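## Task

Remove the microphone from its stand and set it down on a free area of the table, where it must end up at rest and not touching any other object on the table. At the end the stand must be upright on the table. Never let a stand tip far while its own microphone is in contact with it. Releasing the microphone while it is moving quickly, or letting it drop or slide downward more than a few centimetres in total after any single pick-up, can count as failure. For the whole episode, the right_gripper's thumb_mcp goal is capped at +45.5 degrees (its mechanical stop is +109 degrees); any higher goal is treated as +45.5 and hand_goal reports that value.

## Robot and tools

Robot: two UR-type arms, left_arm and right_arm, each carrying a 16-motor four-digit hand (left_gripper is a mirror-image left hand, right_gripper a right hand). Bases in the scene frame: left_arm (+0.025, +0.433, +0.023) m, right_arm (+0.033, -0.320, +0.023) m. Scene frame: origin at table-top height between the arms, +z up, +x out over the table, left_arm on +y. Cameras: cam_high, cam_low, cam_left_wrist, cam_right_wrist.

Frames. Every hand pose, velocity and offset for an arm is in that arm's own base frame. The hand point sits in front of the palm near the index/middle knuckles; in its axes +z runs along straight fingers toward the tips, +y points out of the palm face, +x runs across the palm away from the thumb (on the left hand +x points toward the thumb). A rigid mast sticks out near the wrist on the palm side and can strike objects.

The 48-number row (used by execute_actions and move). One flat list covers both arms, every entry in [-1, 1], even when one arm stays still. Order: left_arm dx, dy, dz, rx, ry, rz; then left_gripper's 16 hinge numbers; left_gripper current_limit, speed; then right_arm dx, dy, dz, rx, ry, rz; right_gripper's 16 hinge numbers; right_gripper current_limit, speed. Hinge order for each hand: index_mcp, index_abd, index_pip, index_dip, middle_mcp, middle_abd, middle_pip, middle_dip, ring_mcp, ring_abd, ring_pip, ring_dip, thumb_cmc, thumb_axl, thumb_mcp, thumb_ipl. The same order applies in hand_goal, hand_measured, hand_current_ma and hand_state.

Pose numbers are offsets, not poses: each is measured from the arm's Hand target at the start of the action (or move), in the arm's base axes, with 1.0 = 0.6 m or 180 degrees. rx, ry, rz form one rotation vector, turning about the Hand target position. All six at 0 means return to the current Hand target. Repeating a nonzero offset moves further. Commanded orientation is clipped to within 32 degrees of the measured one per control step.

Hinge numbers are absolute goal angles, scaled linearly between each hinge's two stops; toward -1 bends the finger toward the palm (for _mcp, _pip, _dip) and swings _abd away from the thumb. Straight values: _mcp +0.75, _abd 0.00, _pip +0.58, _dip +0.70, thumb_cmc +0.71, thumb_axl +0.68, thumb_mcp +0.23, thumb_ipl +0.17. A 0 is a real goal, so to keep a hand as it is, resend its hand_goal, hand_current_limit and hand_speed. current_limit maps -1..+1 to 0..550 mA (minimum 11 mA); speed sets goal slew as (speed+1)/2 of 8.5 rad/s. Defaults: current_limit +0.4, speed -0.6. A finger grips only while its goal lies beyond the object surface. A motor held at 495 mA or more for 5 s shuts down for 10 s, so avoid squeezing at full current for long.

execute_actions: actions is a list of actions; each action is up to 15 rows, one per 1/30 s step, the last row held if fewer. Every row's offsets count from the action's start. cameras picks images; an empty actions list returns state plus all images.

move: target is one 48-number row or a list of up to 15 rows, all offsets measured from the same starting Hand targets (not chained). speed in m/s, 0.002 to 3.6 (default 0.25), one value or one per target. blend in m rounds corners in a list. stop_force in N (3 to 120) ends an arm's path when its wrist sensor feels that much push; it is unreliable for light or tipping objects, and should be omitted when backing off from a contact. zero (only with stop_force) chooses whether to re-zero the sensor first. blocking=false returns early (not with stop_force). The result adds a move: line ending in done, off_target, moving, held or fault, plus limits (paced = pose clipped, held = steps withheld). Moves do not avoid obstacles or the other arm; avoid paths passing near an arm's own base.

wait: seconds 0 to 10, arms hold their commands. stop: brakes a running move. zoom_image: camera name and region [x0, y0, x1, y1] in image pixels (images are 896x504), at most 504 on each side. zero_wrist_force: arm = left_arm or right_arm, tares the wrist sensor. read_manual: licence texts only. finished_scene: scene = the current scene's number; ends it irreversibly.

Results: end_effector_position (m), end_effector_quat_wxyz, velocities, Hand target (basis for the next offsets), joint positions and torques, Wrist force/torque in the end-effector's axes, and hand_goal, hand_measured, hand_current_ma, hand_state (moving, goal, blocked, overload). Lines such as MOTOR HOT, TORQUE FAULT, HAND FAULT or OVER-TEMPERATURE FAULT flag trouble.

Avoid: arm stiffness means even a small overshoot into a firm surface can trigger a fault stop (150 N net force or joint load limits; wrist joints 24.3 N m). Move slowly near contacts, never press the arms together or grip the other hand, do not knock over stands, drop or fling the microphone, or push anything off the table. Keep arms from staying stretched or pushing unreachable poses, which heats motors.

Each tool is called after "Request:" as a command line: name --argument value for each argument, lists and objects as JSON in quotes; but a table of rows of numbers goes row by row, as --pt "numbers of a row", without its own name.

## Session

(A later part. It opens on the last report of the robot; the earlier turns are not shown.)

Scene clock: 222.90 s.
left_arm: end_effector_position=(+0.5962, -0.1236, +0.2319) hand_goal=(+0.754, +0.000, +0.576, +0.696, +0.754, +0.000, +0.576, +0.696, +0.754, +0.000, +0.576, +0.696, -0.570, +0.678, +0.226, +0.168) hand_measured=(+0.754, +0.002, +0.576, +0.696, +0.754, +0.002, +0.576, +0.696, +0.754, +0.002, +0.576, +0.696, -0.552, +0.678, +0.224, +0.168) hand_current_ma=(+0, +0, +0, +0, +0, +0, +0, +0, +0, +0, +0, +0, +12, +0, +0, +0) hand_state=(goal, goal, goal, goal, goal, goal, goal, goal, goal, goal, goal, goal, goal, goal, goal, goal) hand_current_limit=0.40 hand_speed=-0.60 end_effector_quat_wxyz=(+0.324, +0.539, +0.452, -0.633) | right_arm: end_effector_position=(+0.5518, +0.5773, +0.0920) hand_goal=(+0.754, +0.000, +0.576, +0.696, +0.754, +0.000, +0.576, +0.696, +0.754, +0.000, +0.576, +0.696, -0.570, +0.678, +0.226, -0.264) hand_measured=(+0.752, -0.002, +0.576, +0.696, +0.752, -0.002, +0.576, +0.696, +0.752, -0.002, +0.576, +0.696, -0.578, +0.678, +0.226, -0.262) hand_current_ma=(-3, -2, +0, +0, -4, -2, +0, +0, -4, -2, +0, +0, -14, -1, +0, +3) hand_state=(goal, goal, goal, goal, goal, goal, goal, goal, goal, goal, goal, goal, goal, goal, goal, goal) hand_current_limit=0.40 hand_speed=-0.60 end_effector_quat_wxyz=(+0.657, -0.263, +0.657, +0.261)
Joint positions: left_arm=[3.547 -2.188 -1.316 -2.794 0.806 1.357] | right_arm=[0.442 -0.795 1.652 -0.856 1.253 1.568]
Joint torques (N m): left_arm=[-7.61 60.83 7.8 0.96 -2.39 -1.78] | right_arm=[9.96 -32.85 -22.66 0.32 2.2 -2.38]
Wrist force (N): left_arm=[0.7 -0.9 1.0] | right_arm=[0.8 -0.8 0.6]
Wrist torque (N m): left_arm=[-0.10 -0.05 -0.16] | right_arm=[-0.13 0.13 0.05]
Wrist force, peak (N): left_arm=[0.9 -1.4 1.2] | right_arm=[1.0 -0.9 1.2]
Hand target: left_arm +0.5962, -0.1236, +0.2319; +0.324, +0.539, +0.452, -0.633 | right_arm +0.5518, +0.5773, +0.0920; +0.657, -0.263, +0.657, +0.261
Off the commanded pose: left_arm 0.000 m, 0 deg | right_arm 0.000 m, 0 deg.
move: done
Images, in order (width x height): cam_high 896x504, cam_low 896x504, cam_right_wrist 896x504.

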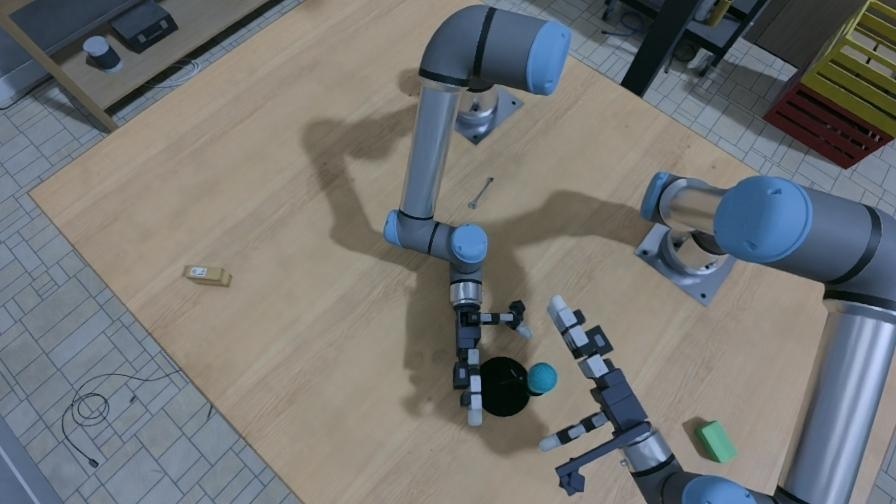

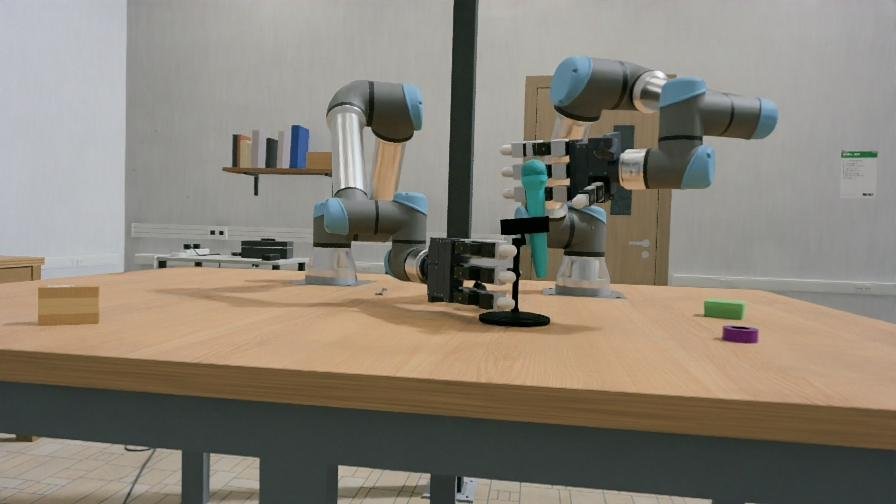

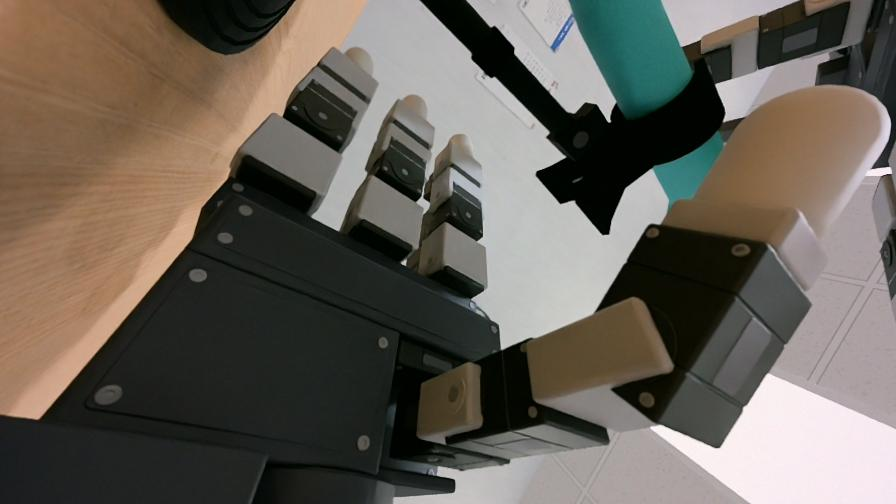

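Request:
move --pt "0 0 0 0 0 0 0.754 0 0.576 0.696 0.754 0 0.576 0.696 0.754 0 0.576 0.696 -0.571 0.678 0.226 0.168 0.4 -0.6 0.0348 0.0383 0 0 0 0 0.754 0 0.576 0.696 0.754 0 0.576 0.696 0.754 0 0.576 0.696 -0.571 0.678 0.226 -0.265 0.4 -0.6" --speed 0.06 --stop_force 8

Request:
move --pt "0 0 0 0 0 0 0.754 0 0.576 0.696 0.754 0 0.576 0.696 0.754 0 0.576 0.696 -0.571 0.678 0.226 0.168 0.4 -0.6 0 0 0 0 0 0 0.342 0 -0.08 0.551 0.342 0 -0.08 0.551 0.754 0 0.576 0.696 -0.571 0.678 -0.225 -0.103 0.3 -0.7" --cameras '["cam_high","cam_low","cam_right_wrist"]'

Request:
zoom_image --camera "cam_low" --region '[430, 120, 630, 330]'

Request:
zoom_image --camera "cam_right_wrist" --region '[300, 0, 800, 400]'

Scene clock: 236.47 s.
left_arm: end_effector_position=(+0.5962, -0.1236, +0.2319) hand_goal=(+0.754, +0.000, +0.576, +0.696, +0.754, +0.000, +0.576, +0.696, +0.754, +0.000, +0.576, +0.696, -0.570, +0.678, +0.226, +0.168) hand_measured=(+0.754, +0.002, +0.576, +0.696, +0.754, +0.002, +0.576, +0.696, +0.754, +0.002, +0.576, +0.696, -0.552, +0.678, +0.224, +0.168) hand_current_ma=(+0, +0, +0, +0, +0, +0, +0, +0, +0, +0, +0, +0, +12, +0, +0, +0) hand_state=(goal, goal, goal, goal, goal, goal, goal, goal, goal, goal, goal, goal, goal, goal, goal, goal) hand_current_limit=0.40 hand_speed=-0.60 end_effector_quat_wxyz=(+0.324, +0.539, +0.452, -0.633) | right_arm: end_effector_position=(+0.5727, +0.6003, +0.0920) hand_goal=(+0.754, +0.000, +0.576, +0.696, +0.754, +0.000, +0.576, +0.696, +0.754, +0.000, +0.576, +0.696, -0.570, +0.678, +0.226, -0.264) hand_measured=(+0.752, -0.002, +0.576, +0.696, +0.752, -0.002, +0.576, +0.696, +0.752, -0.002, +0.576, +0.696, -0.578, +0.678, +0.226, -0.262) hand_current_ma=(-3, -2, +0, +0, -4, -2, +0, +0, -4, -2, +0, +0, -14, -1, +0, +3) hand_state=(goal, goal, goal, goal, goal, goal, goal, goal, goal, goal, goal, goal, goal, goal, goal, goal) hand_current_limit=0.40 hand_speed=-0.60 end_effector_quat_wxyz=(+0.657, -0.263, +0.657, +0.261)
Joint positions: left_arm=[3.547 -2.188 -1.316 -2.794 0.806 1.357] | right_arm=[0.462 -0.745 1.544 -0.798 1.273 1.568]
Joint torques (N m): left_arm=[-7.91 61.06 7.1 0.96 -2.43 -1.83] | right_arm=[9.58 -35.45 -23.63 0.48 2.18 1.45]
Wrist force (N): left_arm=[0.6 -1.3 1.2] | right_arm=[0.7 -0.9 0.9]
Wrist torque (N m): left_arm=[-0.15 -0.05 -0.17] | right_arm=[-0.14 0.16 0.05]
Wrist force, peak (N): left_arm=[0.9 -1.1 1.4] | right_arm=[0.6 -0.9 1.3]
Hand target: left_arm +0.5962, -0.1236, +0.2319; +0.324, +0.539, +0.452, -0.633 | right_arm +0.5727, +0.6003, +0.0920; +0.657, -0.263, +0.657, +0.261
Off the commanded pose: left_arm 0.000 m, 0 deg | right_arm 0.000 m, 0 deg.
move: done

Scene clock: 237.37 s.
left_arm: end_effector_position=(+0.5962, -0.1236, +0.2319) hand_goal=(+0.754, +0.000, +0.576, +0.696, +0.754, +0.000, +0.576, +0.696, +0.754, +0.000, +0.576, +0.696, -0.570, +0.678, +0.226, +0.168) hand_measured=(+0.754, +0.002, +0.576, +0.696, +0.754, +0.002, +0.576, +0.696, +0.754, +0.002, +0.576, +0.696, -0.552, +0.678, +0.224, +0.168) hand_current_ma=(+0, +0, +0, +0, +0, +0, +0, +0, +0, +0, +0, +0, +12, +0, +0, +0) hand_state=(goal, goal, goal, goal, goal, goal, goal, goal, goal, goal, goal, goal, goal, goal, goal, goal) hand_current_limit=0.40 hand_speed=-0.60 end_effector_quat_wxyz=(+0.324, +0.539, +0.452, -0.633) | right_arm: end_effector_position=(+0.5727, +0.6003, +0.0920) hand_goal=(+0.342, +0.000, -0.080, +0.552, +0.342, +0.000, -0.080, +0.552, +0.754, +0.000, +0.576, +0.696, -0.570, +0.678, -0.224, -0.102) hand_measured=(+0.346, -0.002, -0.070, +0.556, +0.344, -0.002, -0.078, +0.554, +0.752, -0.002, +0.576, +0.696, -0.578, +0.676, -0.222, -0.104) hand_current_ma=(+5, -2, +20, +4, +4, -2, +3, +3, -3, -2, +0, +0, -14, -2, +3, -4) hand_state=(goal, goal, goal, goal, goal, goal, goal, goal, goal, goal, goal, goal, goal, goal, goal, goal) hand_current_limit=0.30 hand_speed=-0.70 end_effector_quat_wxyz=(+0.657, -0.263, +0.657, +0.261)
Joint positions: left_arm=[3.547 -2.188 -1.316 -2.794 0.806 1.357] | right_arm=[0.462 -0.745 1.544 -0.798 1.273 1.568]
Joint torques (N m): left_arm=[-7.6 60.43 7.51 0.74 -2.29 -1.81] | right_arm=[9.31 -36.17 -23.05 0.34 1.22 1.14]
Wrist force (N): left_arm=[0.6 -1.0 0.9] | right_arm=[0.9 -0.6 1.2]
Wrist torque (N m): left_arm=[-0.10 -0.05 -0.18] | right_arm=[-0.10 0.14 0.02]
Wrist force, peak (N): left_arm=[1.1 -1.3 1.1] | right_arm=[1.0 -1.2 1.0]
Hand target: left_arm +0.5962, -0.1236, +0.2319; +0.324, +0.539, +0.452, -0.633 | right_arm +0.5727, +0.6003, +0.0920; +0.657, -0.263, +0.657, +0.261
Off the commanded pose: left_arm 0.000 m, 0 deg | right_arm 0.000 m, 0 deg.
move: done
Images, in order (width x height): cam_high 896x504, cam_low 896x504, cam_right_wrist 896x504.

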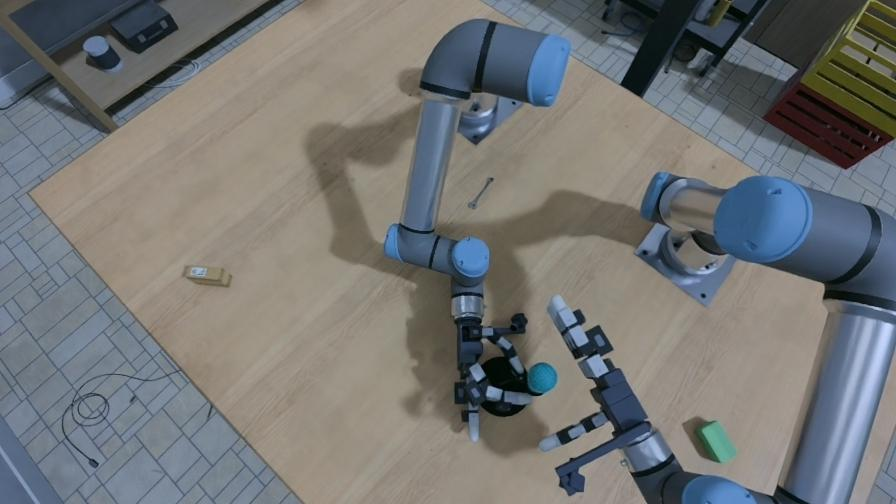

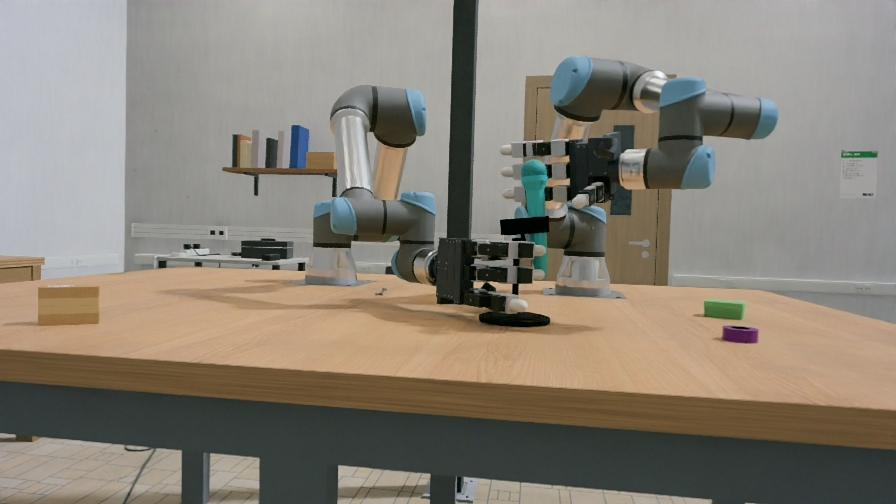

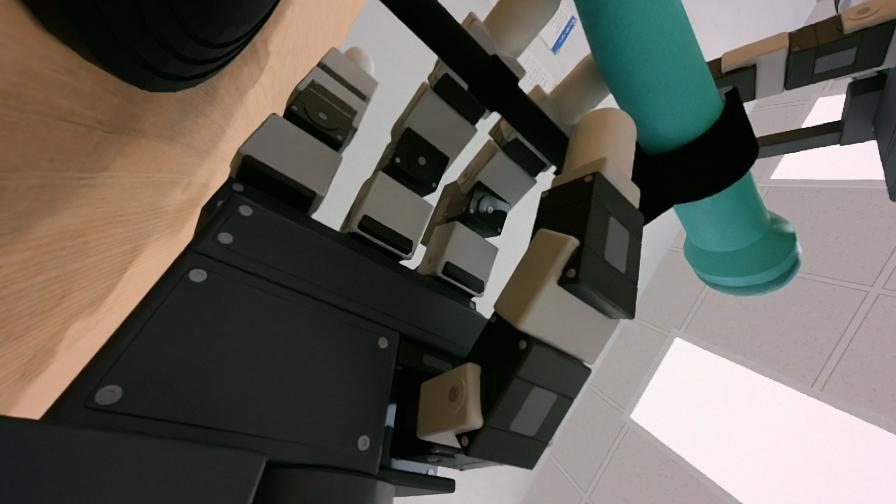

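Scaled by 2.400.

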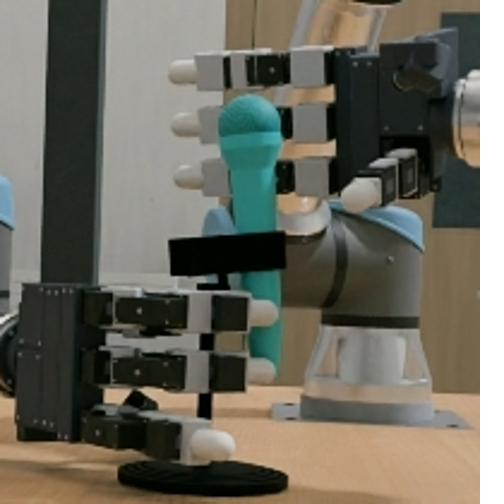

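Scaled by 1.008.

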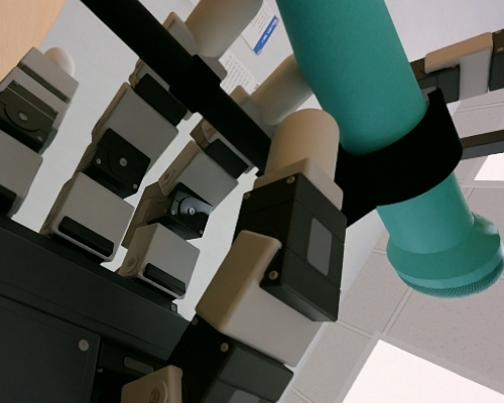

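Request:
move --pt "0 0 0 0 0 0 0.754 0 0.576 0.696 0.754 0 0.576 0.696 0.754 0 0.576 0.696 -0.571 0.678 0.226 0.168 0.4 -0.6 0 0 0 0 0 0 0.2 0 -0.17 0.5 0.2 0 -0.17 0.5 0.754 0 0.576 0.696 -0.571 0.678 -0.2865 -0.19 0.4 -0.85" --cameras '["cam_high","cam_low","cam_right_wrist"]'

Request:
zoom_image --camera "cam_low" --region '[430, 120, 630, 330]'

Request:
zoom_image --camera "cam_right_wrist" --region '[300, 0, 800, 400]'

Scene clock: 242.00 s.
left_arm: end_effector_position=(+0.5962, -0.1236, +0.2319) hand_goal=(+0.754, +0.000, +0.576, +0.696, +0.754, +0.000, +0.576, +0.696, +0.754, +0.000, +0.576, +0.696, -0.570, +0.678, +0.226, +0.168) hand_measured=(+0.754, +0.002, +0.576, +0.696, +0.754, +0.002, +0.576, +0.696, +0.754, +0.002, +0.576, +0.696, -0.552, +0.678, +0.224, +0.168) hand_current_ma=(+0, +0, +0, +0, +0, +0, +0, +0, +0, +0, +0, +0, +12, +0, +0, +0) hand_state=(goal, goal, goal, goal, goal, goal, goal, goal, goal, goal, goal, goal, goal, goal, goal, goal) hand_current_limit=0.40 hand_speed=-0.60 end_effector_quat_wxyz=(+0.324, +0.539, +0.452, -0.633) | right_arm: end_effector_position=(+0.5727, +0.6003, +0.0920) hand_goal=(+0.200, +0.000, -0.170, +0.500, +0.200, +0.000, -0.170, +0.500, +0.754, +0.000, +0.576, +0.696, -0.570, +0.678, -0.286, -0.190) hand_measured=(+0.244, -0.006, -0.142, +0.518, +0.218, -0.002, -0.160, +0.504, +0.752, -0.002, +0.576, +0.696, -0.576, +0.676, -0.266, -0.178) hand_current_ma=(+138, -9, +71, +40, +44, -3, +21, +4, -3, -2, +0, +0, -13, -4, +68, +37) hand_state=(blocked, goal, blocked, goal, goal, goal, goal, goal, goal, goal, goal, goal, goal, goal, blocked, goal) hand_current_limit=0.40 hand_speed=-0.85 end_effector_quat_wxyz=(+0.657, -0.263, +0.657, +0.261)
Joint positions: left_arm=[3.547 -2.188 -1.316 -2.794 0.806 1.357] | right_arm=[0.462 -0.745 1.544 -0.798 1.273 1.568]
Joint torques (N m): left_arm=[-7.34 60.64 8.06 0.9 -2.39 -1.77] | right_arm=[5.73 -36.63 -22.53 0.15 -2.58 0.32]
Wrist force (N): left_arm=[0.8 -1.1 0.8] | right_arm=[1.7 -0.9 1.3]
Wrist torque (N m): left_arm=[-0.11 -0.08 -0.16] | right_arm=[-0.09 0.11 -0.01]
Wrist force, peak (N): left_arm=[0.8 -1.4 1.4] | right_arm=[1.9 -0.8 1.6]
Hand target: left_arm +0.5962, -0.1236, +0.2319; +0.324, +0.539, +0.452, -0.633 | right_arm +0.5727, +0.6003, +0.0920; +0.657, -0.263, +0.657, +0.261
Off the commanded pose: left_arm 0.000 m, 0 deg | right_arm 0.000 m, 0 deg.
move: done
Images, in order (width x height): cam_high 896x504, cam_low 896x504, cam_right_wrist 896x504.

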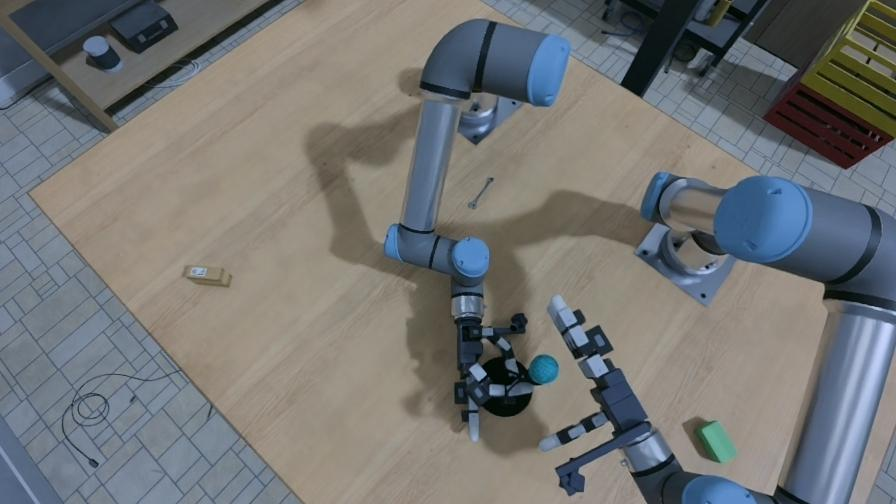

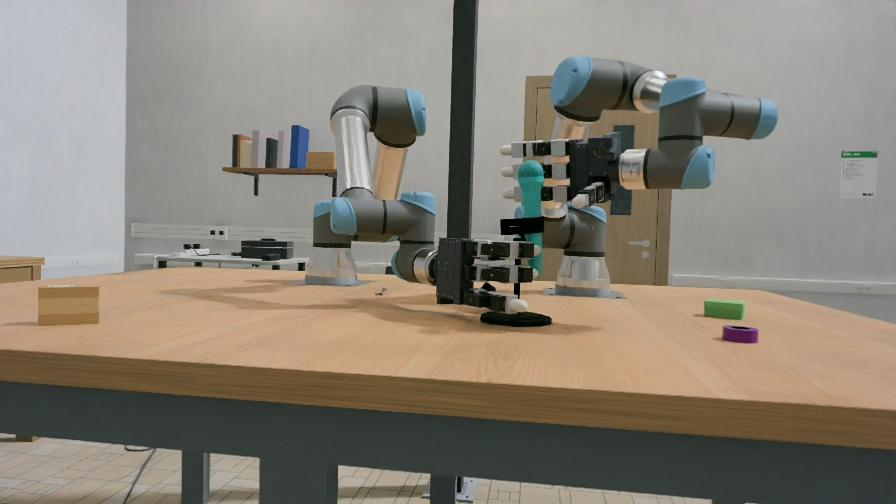

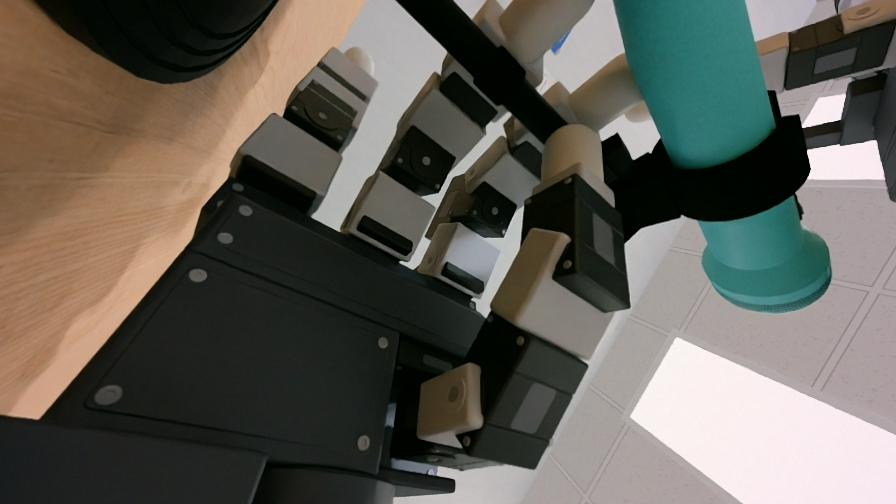

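Scaled by 2.400.

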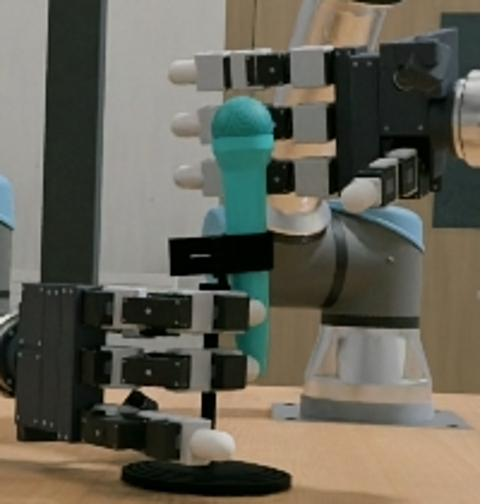

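Scaled by 1.008.

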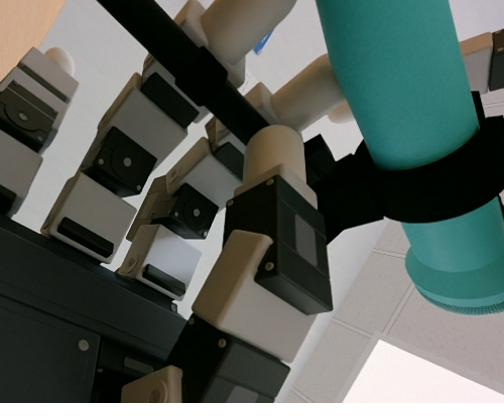

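Request:
move --pt "0 0 0 0 0 0 0.754 0 0.576 0.696 0.754 0 0.576 0.696 0.754 0 0.576 0.696 -0.571 0.678 0.226 0.168 0.4 -0.6 0.0085 0.0083 0 0 0 0 0.2 0 -0.17 0.5 0.2 0 -0.17 0.5 0.754 0 0.576 0.696 -0.571 0.678 -0.2865 -0.19 0.4 -0.85" --cameras '["cam_high","cam_low"]' --speed 0.03

Request:
zoom_image --camera "cam_low" --region '[430, 120, 630, 330]'

Request:
zoom_image --camera "cam_high" --region '[440, 290, 640, 440]'

Scene clock: 248.57 s.
left_arm: end_effector_position=(+0.5962, -0.1236, +0.2319) hand_goal=(+0.754, +0.000, +0.576, +0.696, +0.754, +0.000, +0.576, +0.696, +0.754, +0.000, +0.576, +0.696, -0.570, +0.678, +0.226, +0.168) hand_measured=(+0.754, +0.002, +0.576, +0.696, +0.754, +0.002, +0.576, +0.696, +0.754, +0.002, +0.576, +0.696, -0.552, +0.678, +0.224, +0.168) hand_current_ma=(+0, +0, +0, +0, +0, +0, +0, +0, +0, +0, +0, +0, +12, +0, +0, +0) hand_state=(goal, goal, goal, goal, goal, goal, goal, goal, goal, goal, goal, goal, goal, goal, goal, goal) hand_current_limit=0.40 hand_speed=-0.60 end_effector_quat_wxyz=(+0.324, +0.539, +0.452, -0.633) | right_arm: end_effector_position=(+0.5778, +0.6053, +0.0920) hand_goal=(+0.200, +0.000, -0.170, +0.500, +0.200, +0.000, -0.170, +0.500, +0.754, +0.000, +0.576, +0.696, -0.570, +0.678, -0.286, -0.190) hand_measured=(+0.232, -0.006, -0.156, +0.508, +0.216, -0.002, -0.160, +0.504, +0.752, -0.002, +0.576, +0.696, -0.576, +0.678, -0.268, -0.190) hand_current_ma=(+91, -9, +32, +14, +41, -3, +19, +4, -3, -2, +0, +0, -11, +0, +59, +1) hand_state=(blocked, goal, goal, goal, goal, goal, goal, goal, goal, goal, goal, goal, goal, goal, goal, goal) hand_current_limit=0.40 hand_speed=-0.85 end_effector_quat_wxyz=(+0.657, -0.263, +0.657, +0.261)
Joint positions: left_arm=[3.547 -2.188 -1.316 -2.794 0.806 1.357] | right_arm=[0.466 -0.733 1.519 -0.784 1.277 1.568]
Joint torques (N m): left_arm=[-7.6 60.35 7.73 0.96 -2.2 -1.83] | right_arm=[10.83 -35.18 -23.51 0.54 1.89 -0.17]
Wrist force (N): left_arm=[0.5 -0.9 1.0] | right_arm=[-0.5 -2.5 0.0]
Wrist torque (N m): left_arm=[-0.10 -0.03 -0.19] | right_arm=[-0.17 0.13 -0.02]
Wrist force, peak (N): left_arm=[0.9 -1.3 1.4] | right_arm=[2.2 -1.0 1.5]
Hand target: left_arm +0.5962, -0.1236, +0.2319; +0.324, +0.539, +0.452, -0.633 | right_arm +0.5778, +0.6053, +0.0920; +0.657, -0.263, +0.657, +0.261
Off the commanded pose: left_arm 0.000 m, 0 deg | right_arm 0.000 m, 0 deg.
move: done
Images, in order (width x height): cam_high 896x504, cam_low 896x504.

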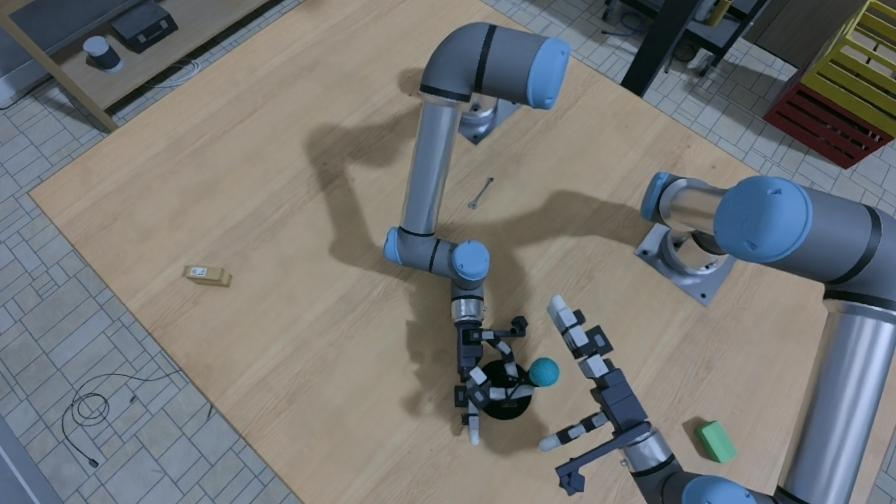

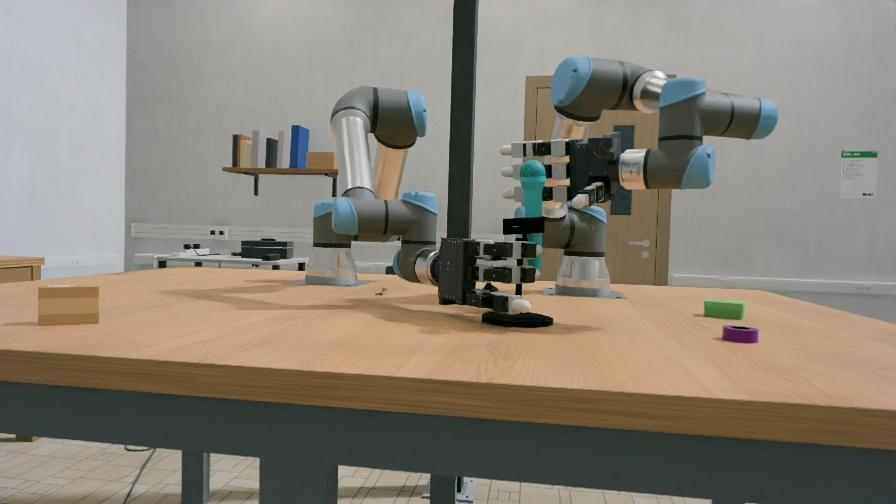

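Scaled by 2.400.

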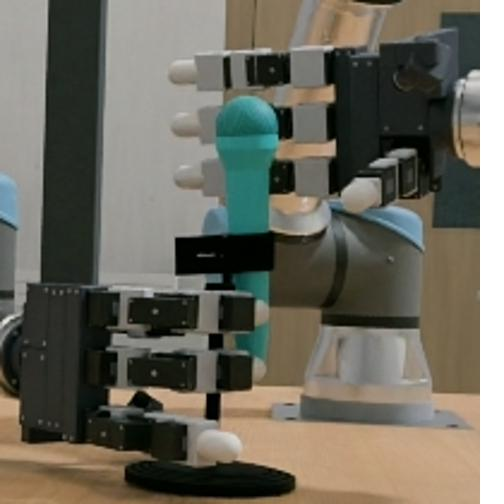

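Scaled by 2.520.

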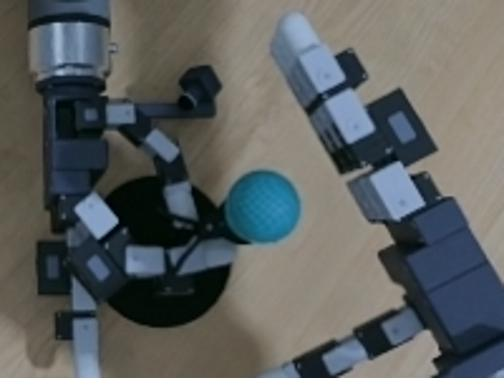

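Request:
move --pt "0 0 0 0 0 0 0.754 0 0.576 0.696 0.754 0 0.576 0.696 0.754 0 0.576 0.696 -0.571 0.678 0.226 0.168 0.4 -0.6 0.0045 0.0043 0 0 0 0 0.12 0 -0.2 0.48 0.12 0 -0.2 0.48 0.754 0 0.576 0.696 -0.571 0.678 -0.2865 -0.22 0.6 -0.9" --cameras '["cam_high","cam_low","cam_right_wrist"]' --speed 0.02

Request:
zoom_image --camera "cam_low" --region '[430, 120, 630, 330]'

Request:
zoom_image --camera "cam_high" --region '[440, 290, 640, 440]'

Scene clock: 258.97 s.
left_arm: end_effector_position=(+0.5962, -0.1236, +0.2319) hand_goal=(+0.754, +0.000, +0.576, +0.696, +0.754, +0.000, +0.576, +0.696, +0.754, +0.000, +0.576, +0.696, -0.570, +0.678, +0.226, +0.168) hand_measured=(+0.754, +0.002, +0.576, +0.696, +0.754, +0.002, +0.576, +0.696, +0.754, +0.002, +0.576, +0.696, -0.552, +0.678, +0.224, +0.168) hand_current_ma=(+0, +0, +0, +0, +0, +0, +0, +0, +0, +0, +0, +0, +12, +0, +0, +0) hand_state=(goal, goal, goal, goal, goal, goal, goal, goal, goal, goal, goal, goal, goal, goal, goal, goal) hand_current_limit=0.40 hand_speed=-0.60 end_effector_quat_wxyz=(+0.324, +0.539, +0.452, -0.633) | right_arm: end_effector_position=(+0.5805, +0.6078, +0.0920) hand_goal=(+0.120, +0.000, -0.200, +0.480, +0.120, +0.000, -0.200, +0.480, +0.754, +0.000, +0.576, +0.696, -0.570, +0.678, -0.286, -0.220) hand_measured=(+0.222, -0.004, -0.162, +0.498, +0.202, -0.004, -0.162, +0.488, +0.752, -0.002, +0.576, +0.696, -0.574, +0.680, -0.254, -0.218) hand_current_ma=(+403, -4, +104, +39, +302, -4, +103, +16, -3, -2, +0, +0, -5, +4, +118, +6) hand_state=(blocked, goal, blocked, goal, blocked, goal, blocked, goal, goal, goal, goal, goal, goal, goal, blocked, goal) hand_current_limit=0.60 hand_speed=-0.90 end_effector_quat_wxyz=(+0.657, -0.263, +0.657, +0.261)
Joint positions: left_arm=[3.547 -2.188 -1.316 -2.794 0.806 1.357] | right_arm=[0.468 -0.727 1.505 -0.777 1.278 1.568]
Joint torques (N m): left_arm=[-7.49 60.87 7.44 0.92 -2.26 -1.72] | right_arm=[10.53 -33.93 -23.81 0.82 2.09 0.59]
Wrist force (N): left_arm=[0.9 -1.0 1.3] | right_arm=[-2.4 -1.6 -1.8]
Wrist torque (N m): left_arm=[-0.13 -0.07 -0.16] | right_arm=[-0.08 0.08 -0.01]
Wrist force, peak (N): left_arm=[0.9 -1.4 1.2] | right_arm=[-2.4 -2.4 -1.2]
Hand target: left_arm +0.5962, -0.1236, +0.2319; +0.324, +0.539, +0.452, -0.633 | right_arm +0.5805, +0.6079, +0.0920; +0.657, -0.263, +0.657, +0.261
Off the commanded pose: left_arm 0.000 m, 0 deg | right_arm 0.000 m, 0 deg.
move: done
Images, in order (width x height): cam_high 896x504, cam_low 896x504, cam_right_wrist 896x504.

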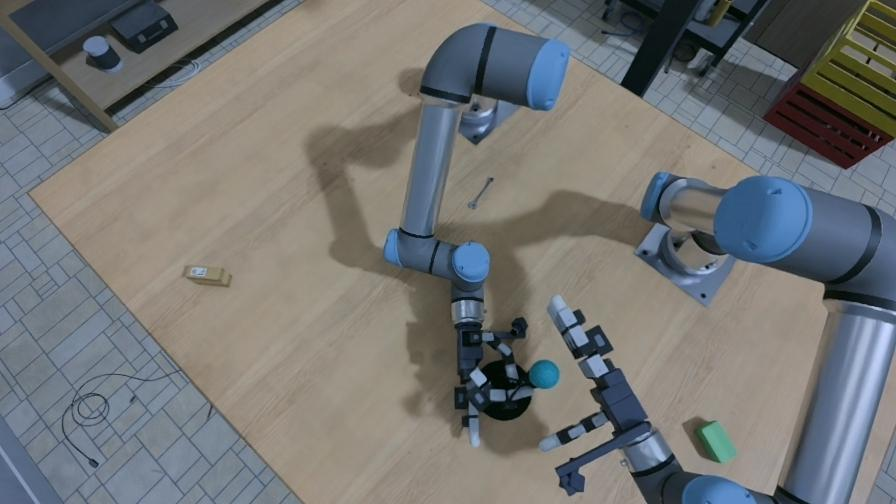

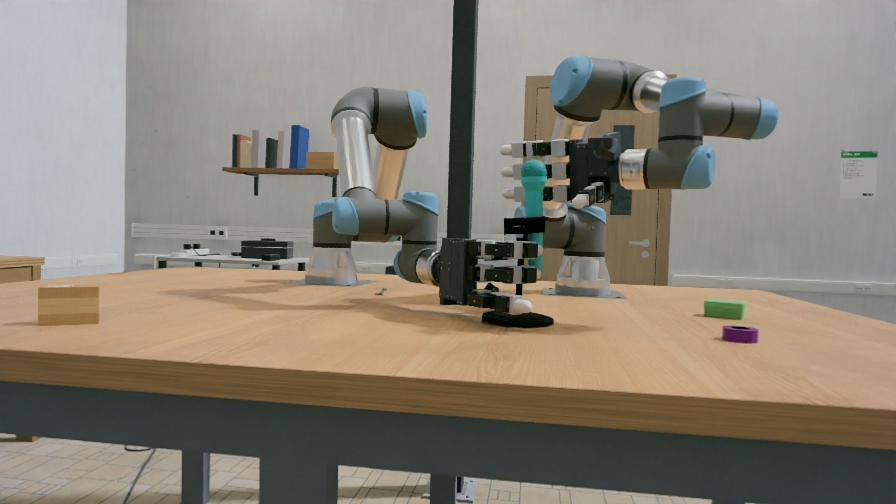

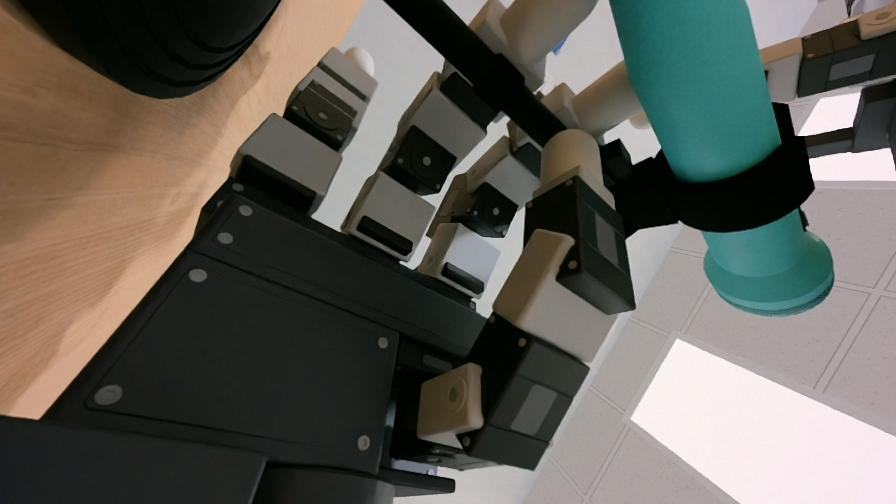

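Scaled by 2.400.

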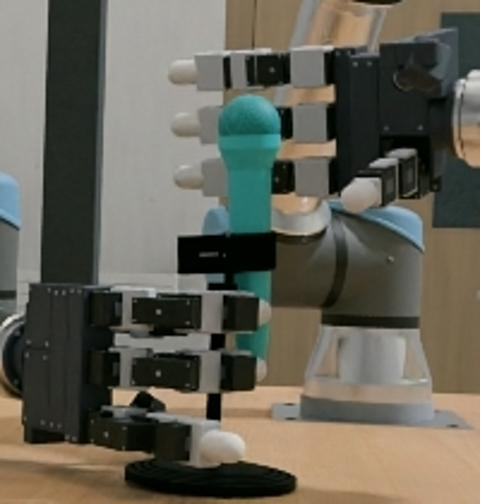

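Scaled by 2.520.

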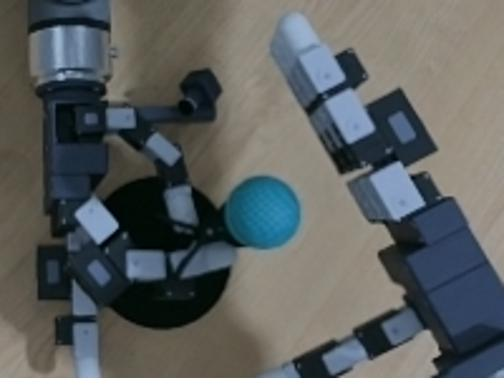

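Request:
move --pt "-0.0093 -0.0022 0.0017 0 0 0 0.479 0 -0.007 0.406 0.479 0 -0.007 0.406 0.754 0 0.576 0.696 -0.571 0.678 0.056 -0.481 0.3 -0.7 0 0 0 0 0 0 0.12 0 -0.2 0.48 0.12 0 -0.2 0.48 0.754 0 0.576 0.696 -0.571 0.678 -0.2865 -0.22 0.5 -0.9" --cameras '["cam_high","cam_low","cam_left_wrist"]' --speed 0.03

Request:
zoom_image --camera "cam_low" --region '[450, 120, 650, 330]'

Request:
zoom_image --camera "cam_high" --region '[460, 290, 660, 440]'

Scene clock: 271.80 s.
left_arm: end_effector_position=(+0.5907, -0.1249, +0.2330) hand_goal=(+0.480, +0.000, -0.006, +0.406, +0.480, +0.000, -0.006, +0.406, +0.754, +0.000, +0.576, +0.696, -0.570, +0.678, +0.056, -0.480) hand_measured=(+0.480, +0.002, -0.004, +0.408, +0.480, +0.002, -0.004, +0.408, +0.754, +0.002, +0.576, +0.696, -0.552, +0.678, +0.058, -0.478) hand_current_ma=(+0, +0, +0, +0, +0, +0, +0, +0, +0, +0, +0, +0, +12, +0, +1, +1) hand_state=(goal, goal, goal, goal, goal, goal, goal, goal, goal, goal, goal, goal, goal, goal, goal, goal) hand_current_limit=0.30 hand_speed=-0.70 end_effector_quat_wxyz=(+0.324, +0.539, +0.452, -0.633) | right_arm: end_effector_position=(+0.5805, +0.6079, +0.0920) hand_goal=(+0.120, +0.000, -0.200, +0.480, +0.120, +0.000, -0.200, +0.480, +0.754, +0.000, +0.576, +0.696, -0.570, +0.678, -0.286, -0.220) hand_measured=(+0.222, -0.004, -0.162, +0.498, +0.202, -0.004, -0.162, +0.488, +0.752, -0.002, +0.576, +0.696, -0.574, +0.680, -0.254, -0.218) hand_current_ma=(+403, -4, +104, +39, +301, -4, +103, +16, -3, -2, +0, +0, -5, +4, +118, +5) hand_state=(blocked, goal, blocked, goal, blocked, goal, blocked, goal, goal, goal, goal, goal, goal, goal, blocked, goal) hand_current_limit=0.50 hand_speed=-0.90 end_effector_quat_wxyz=(+0.657, -0.263, +0.657, +0.261)
Joint positions: left_arm=[3.549 -2.173 -1.337 -2.787 0.808 1.357] | right_arm=[0.468 -0.727 1.505 -0.777 1.278 1.568]
Joint torques (N m): left_arm=[9.57 61.38 6.87 1.02 2.16 -1.96] | right_arm=[10.89 -34.09 -23.66 0.96 2.01 1.71]
Wrist force (N): left_arm=[0.5 -1.3 1.0] | right_arm=[-1.9 -1.9 -1.8]
Wrist torque (N m): left_arm=[-0.15 -0.03 -0.23] | right_arm=[-0.13 0.05 0.00]
Wrist force, peak (N): left_arm=[1.0 -1.4 1.3] | right_arm=[-3.0 -2.0 -1.9]
Hand target: left_arm +0.5906, -0.1249, +0.2330; +0.324, +0.539, +0.452, -0.633 | right_arm +0.5805, +0.6079, +0.0920; +0.657, -0.263, +0.657, +0.261
Off the commanded pose: left_arm 0.000 m, 0 deg | right_arm 0.000 m, 0 deg.
move: done
Images, in order (width x height): cam_high 896x504, cam_low 896x504, cam_left_wrist 896x504.

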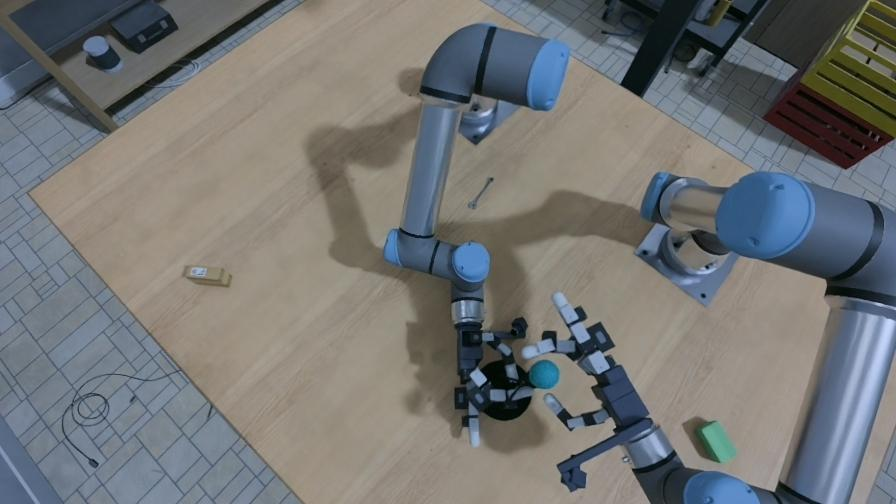

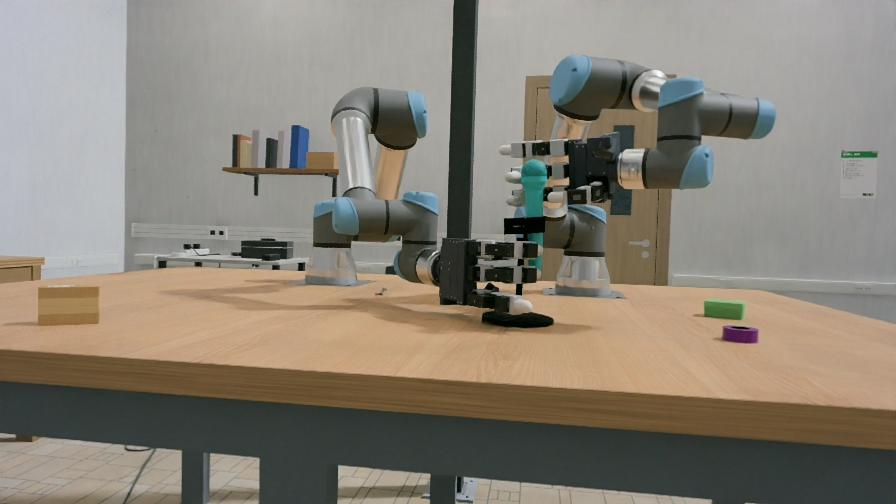

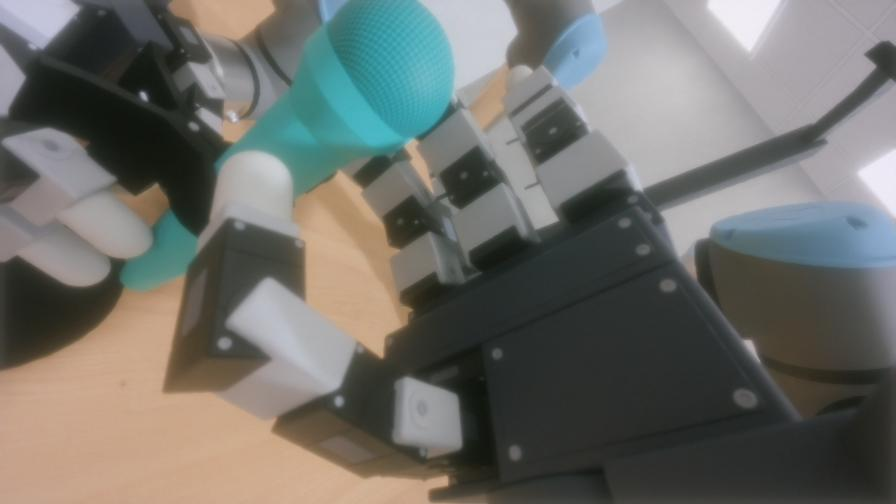

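Scaled by 2.400.

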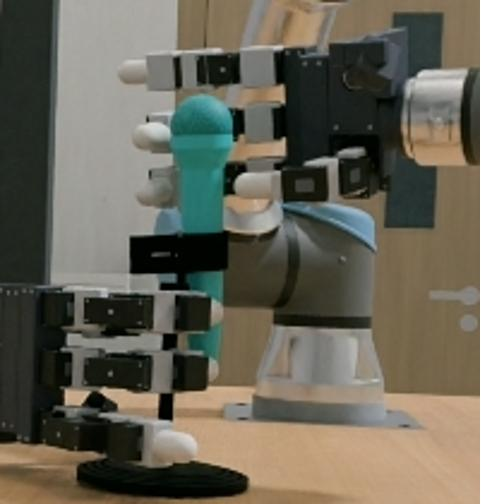

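Scaled by 2.520.

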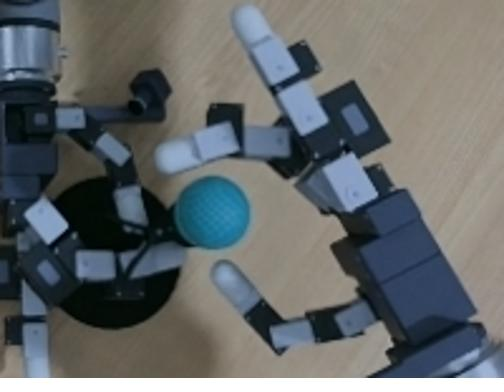

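Request:
move --pt "0 0 0 0 0 0 0.411 0 -0.08 0.406 0.411 0 -0.08 0.406 0.754 0 0.576 0.696 -0.571 0.678 -0.27 -0.33 0.4 -0.85 0 0 0 0 0 0 0.12 0 -0.2 0.48 0.12 0 -0.2 0.48 0.754 0 0.576 0.696 -0.571 0.678 -0.2865 -0.22 0.5 -0.9" --cameras '["cam_high","cam_low","cam_left_wrist"]'

Request:
zoom_image --camera "cam_low" --region '[450, 120, 650, 330]'

Request:
zoom_image --camera "cam_high" --region '[460, 290, 660, 440]'

Scene clock: 277.37 s.
left_arm: end_effector_position=(+0.5906, -0.1249, +0.2330) hand_goal=(+0.412, +0.000, -0.080, +0.406, +0.412, +0.000, -0.080, +0.406, +0.754, +0.000, +0.576, +0.696, -0.570, +0.678, -0.270, -0.330) hand_measured=(+0.412, +0.002, -0.078, +0.408, +0.446, +0.010, -0.052, +0.416, +0.754, +0.002, +0.576, +0.696, -0.552, +0.682, -0.192, -0.320) hand_current_ma=(+0, +0, +0, +0, +36, +4, +23, +4, +0, +0, +0, +0, +12, +1, +208, +8) hand_state=(goal, goal, goal, goal, blocked, goal, blocked, goal, goal, goal, goal, goal, goal, goal, blocked, goal) hand_current_limit=0.40 hand_speed=-0.85 end_effector_quat_wxyz=(+0.324, +0.539, +0.452, -0.633) | right_arm: end_effector_position=(+0.5805, +0.6079, +0.0920) hand_goal=(+0.120, +0.000, -0.200, +0.480, +0.120, +0.000, -0.200, +0.480, +0.754, +0.000, +0.576, +0.696, -0.570, +0.678, -0.286, -0.220) hand_measured=(+0.220, -0.006, -0.162, +0.490, +0.200, -0.006, -0.162, +0.488, +0.752, -0.002, +0.576, +0.696, -0.574, +0.680, -0.252, -0.222) hand_current_ma=(+390, -7, +104, +21, +296, -9, +103, +16, -3, -2, +0, +0, -5, +2, +127, -6) hand_state=(blocked, goal, blocked, goal, blocked, goal, blocked, goal, goal, goal, goal, goal, goal, goal, blocked, goal) hand_current_limit=0.50 hand_speed=-0.90 end_effector_quat_wxyz=(+0.657, -0.263, +0.657, +0.261)
Joint positions: left_arm=[3.549 -2.173 -1.337 -2.787 0.808 1.357] | right_arm=[0.468 -0.727 1.505 -0.777 1.278 1.568]
Joint torques (N m): left_arm=[8.43 59.18 8.3 0.09 1.48 -1.83] | right_arm=[8.87 -36.88 -18.33 -0.02 1.78 1.76]
Wrist force (N): left_arm=[1.9 -0.2 0.0] | right_arm=[-0.9 -2.2 -0.9]
Wrist torque (N m): left_arm=[-0.11 0.12 -0.22] | right_arm=[-0.14 0.14 -0.08]
Wrist force, peak (N): left_arm=[1.0 -1.7 2.2] | right_arm=[-2.1 -1.8 -3.1]
Hand target: left_arm +0.5906, -0.1249, +0.2330; +0.324, +0.539, +0.452, -0.633 | right_arm +0.5805, +0.6079, +0.0920; +0.657, -0.263, +0.657, +0.261
Off the commanded pose: left_arm 0.000 m, 0 deg | right_arm 0.000 m, 0 deg.
move: done
Images, in order (width x height): cam_high 896x504, cam_low 896x504, cam_left_wrist 896x504.

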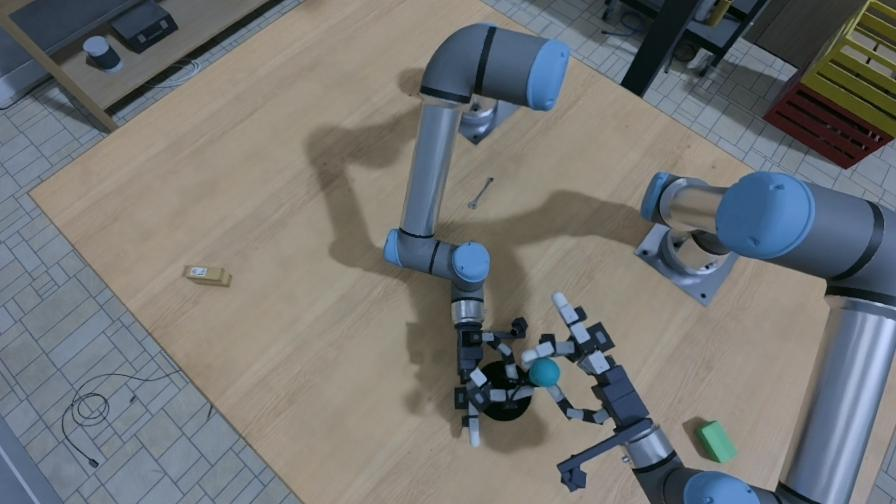

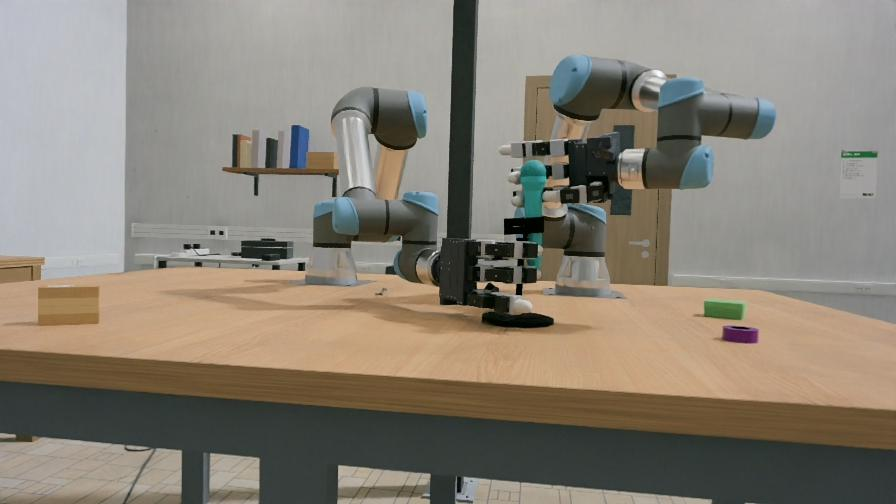

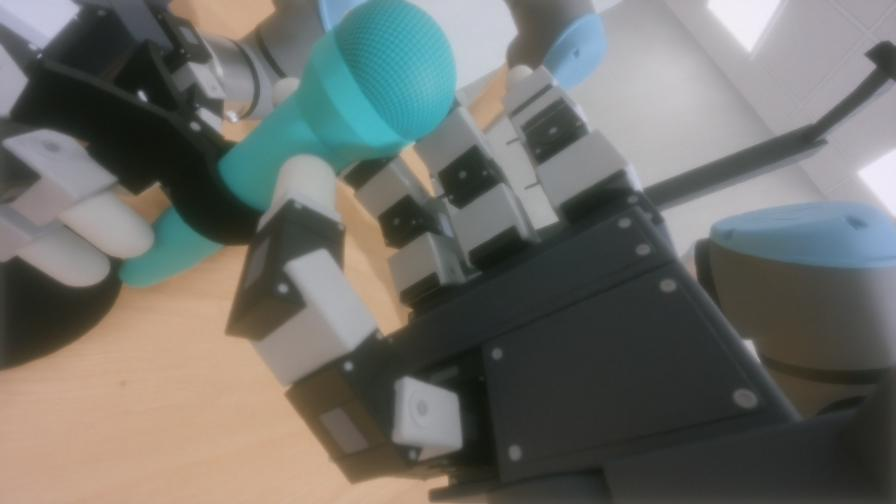

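Scaled by 2.400.

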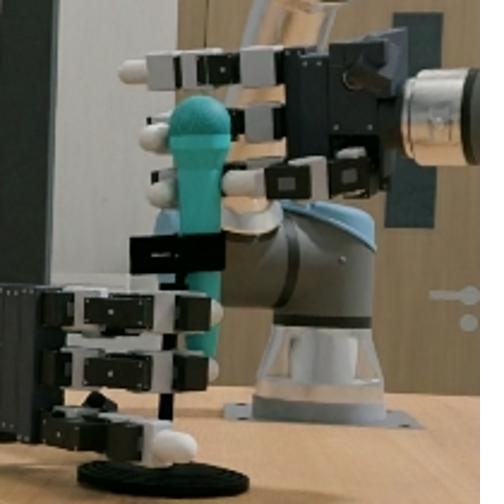

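Scaled by 2.520.

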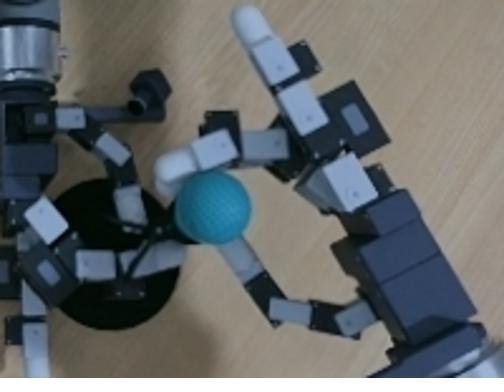

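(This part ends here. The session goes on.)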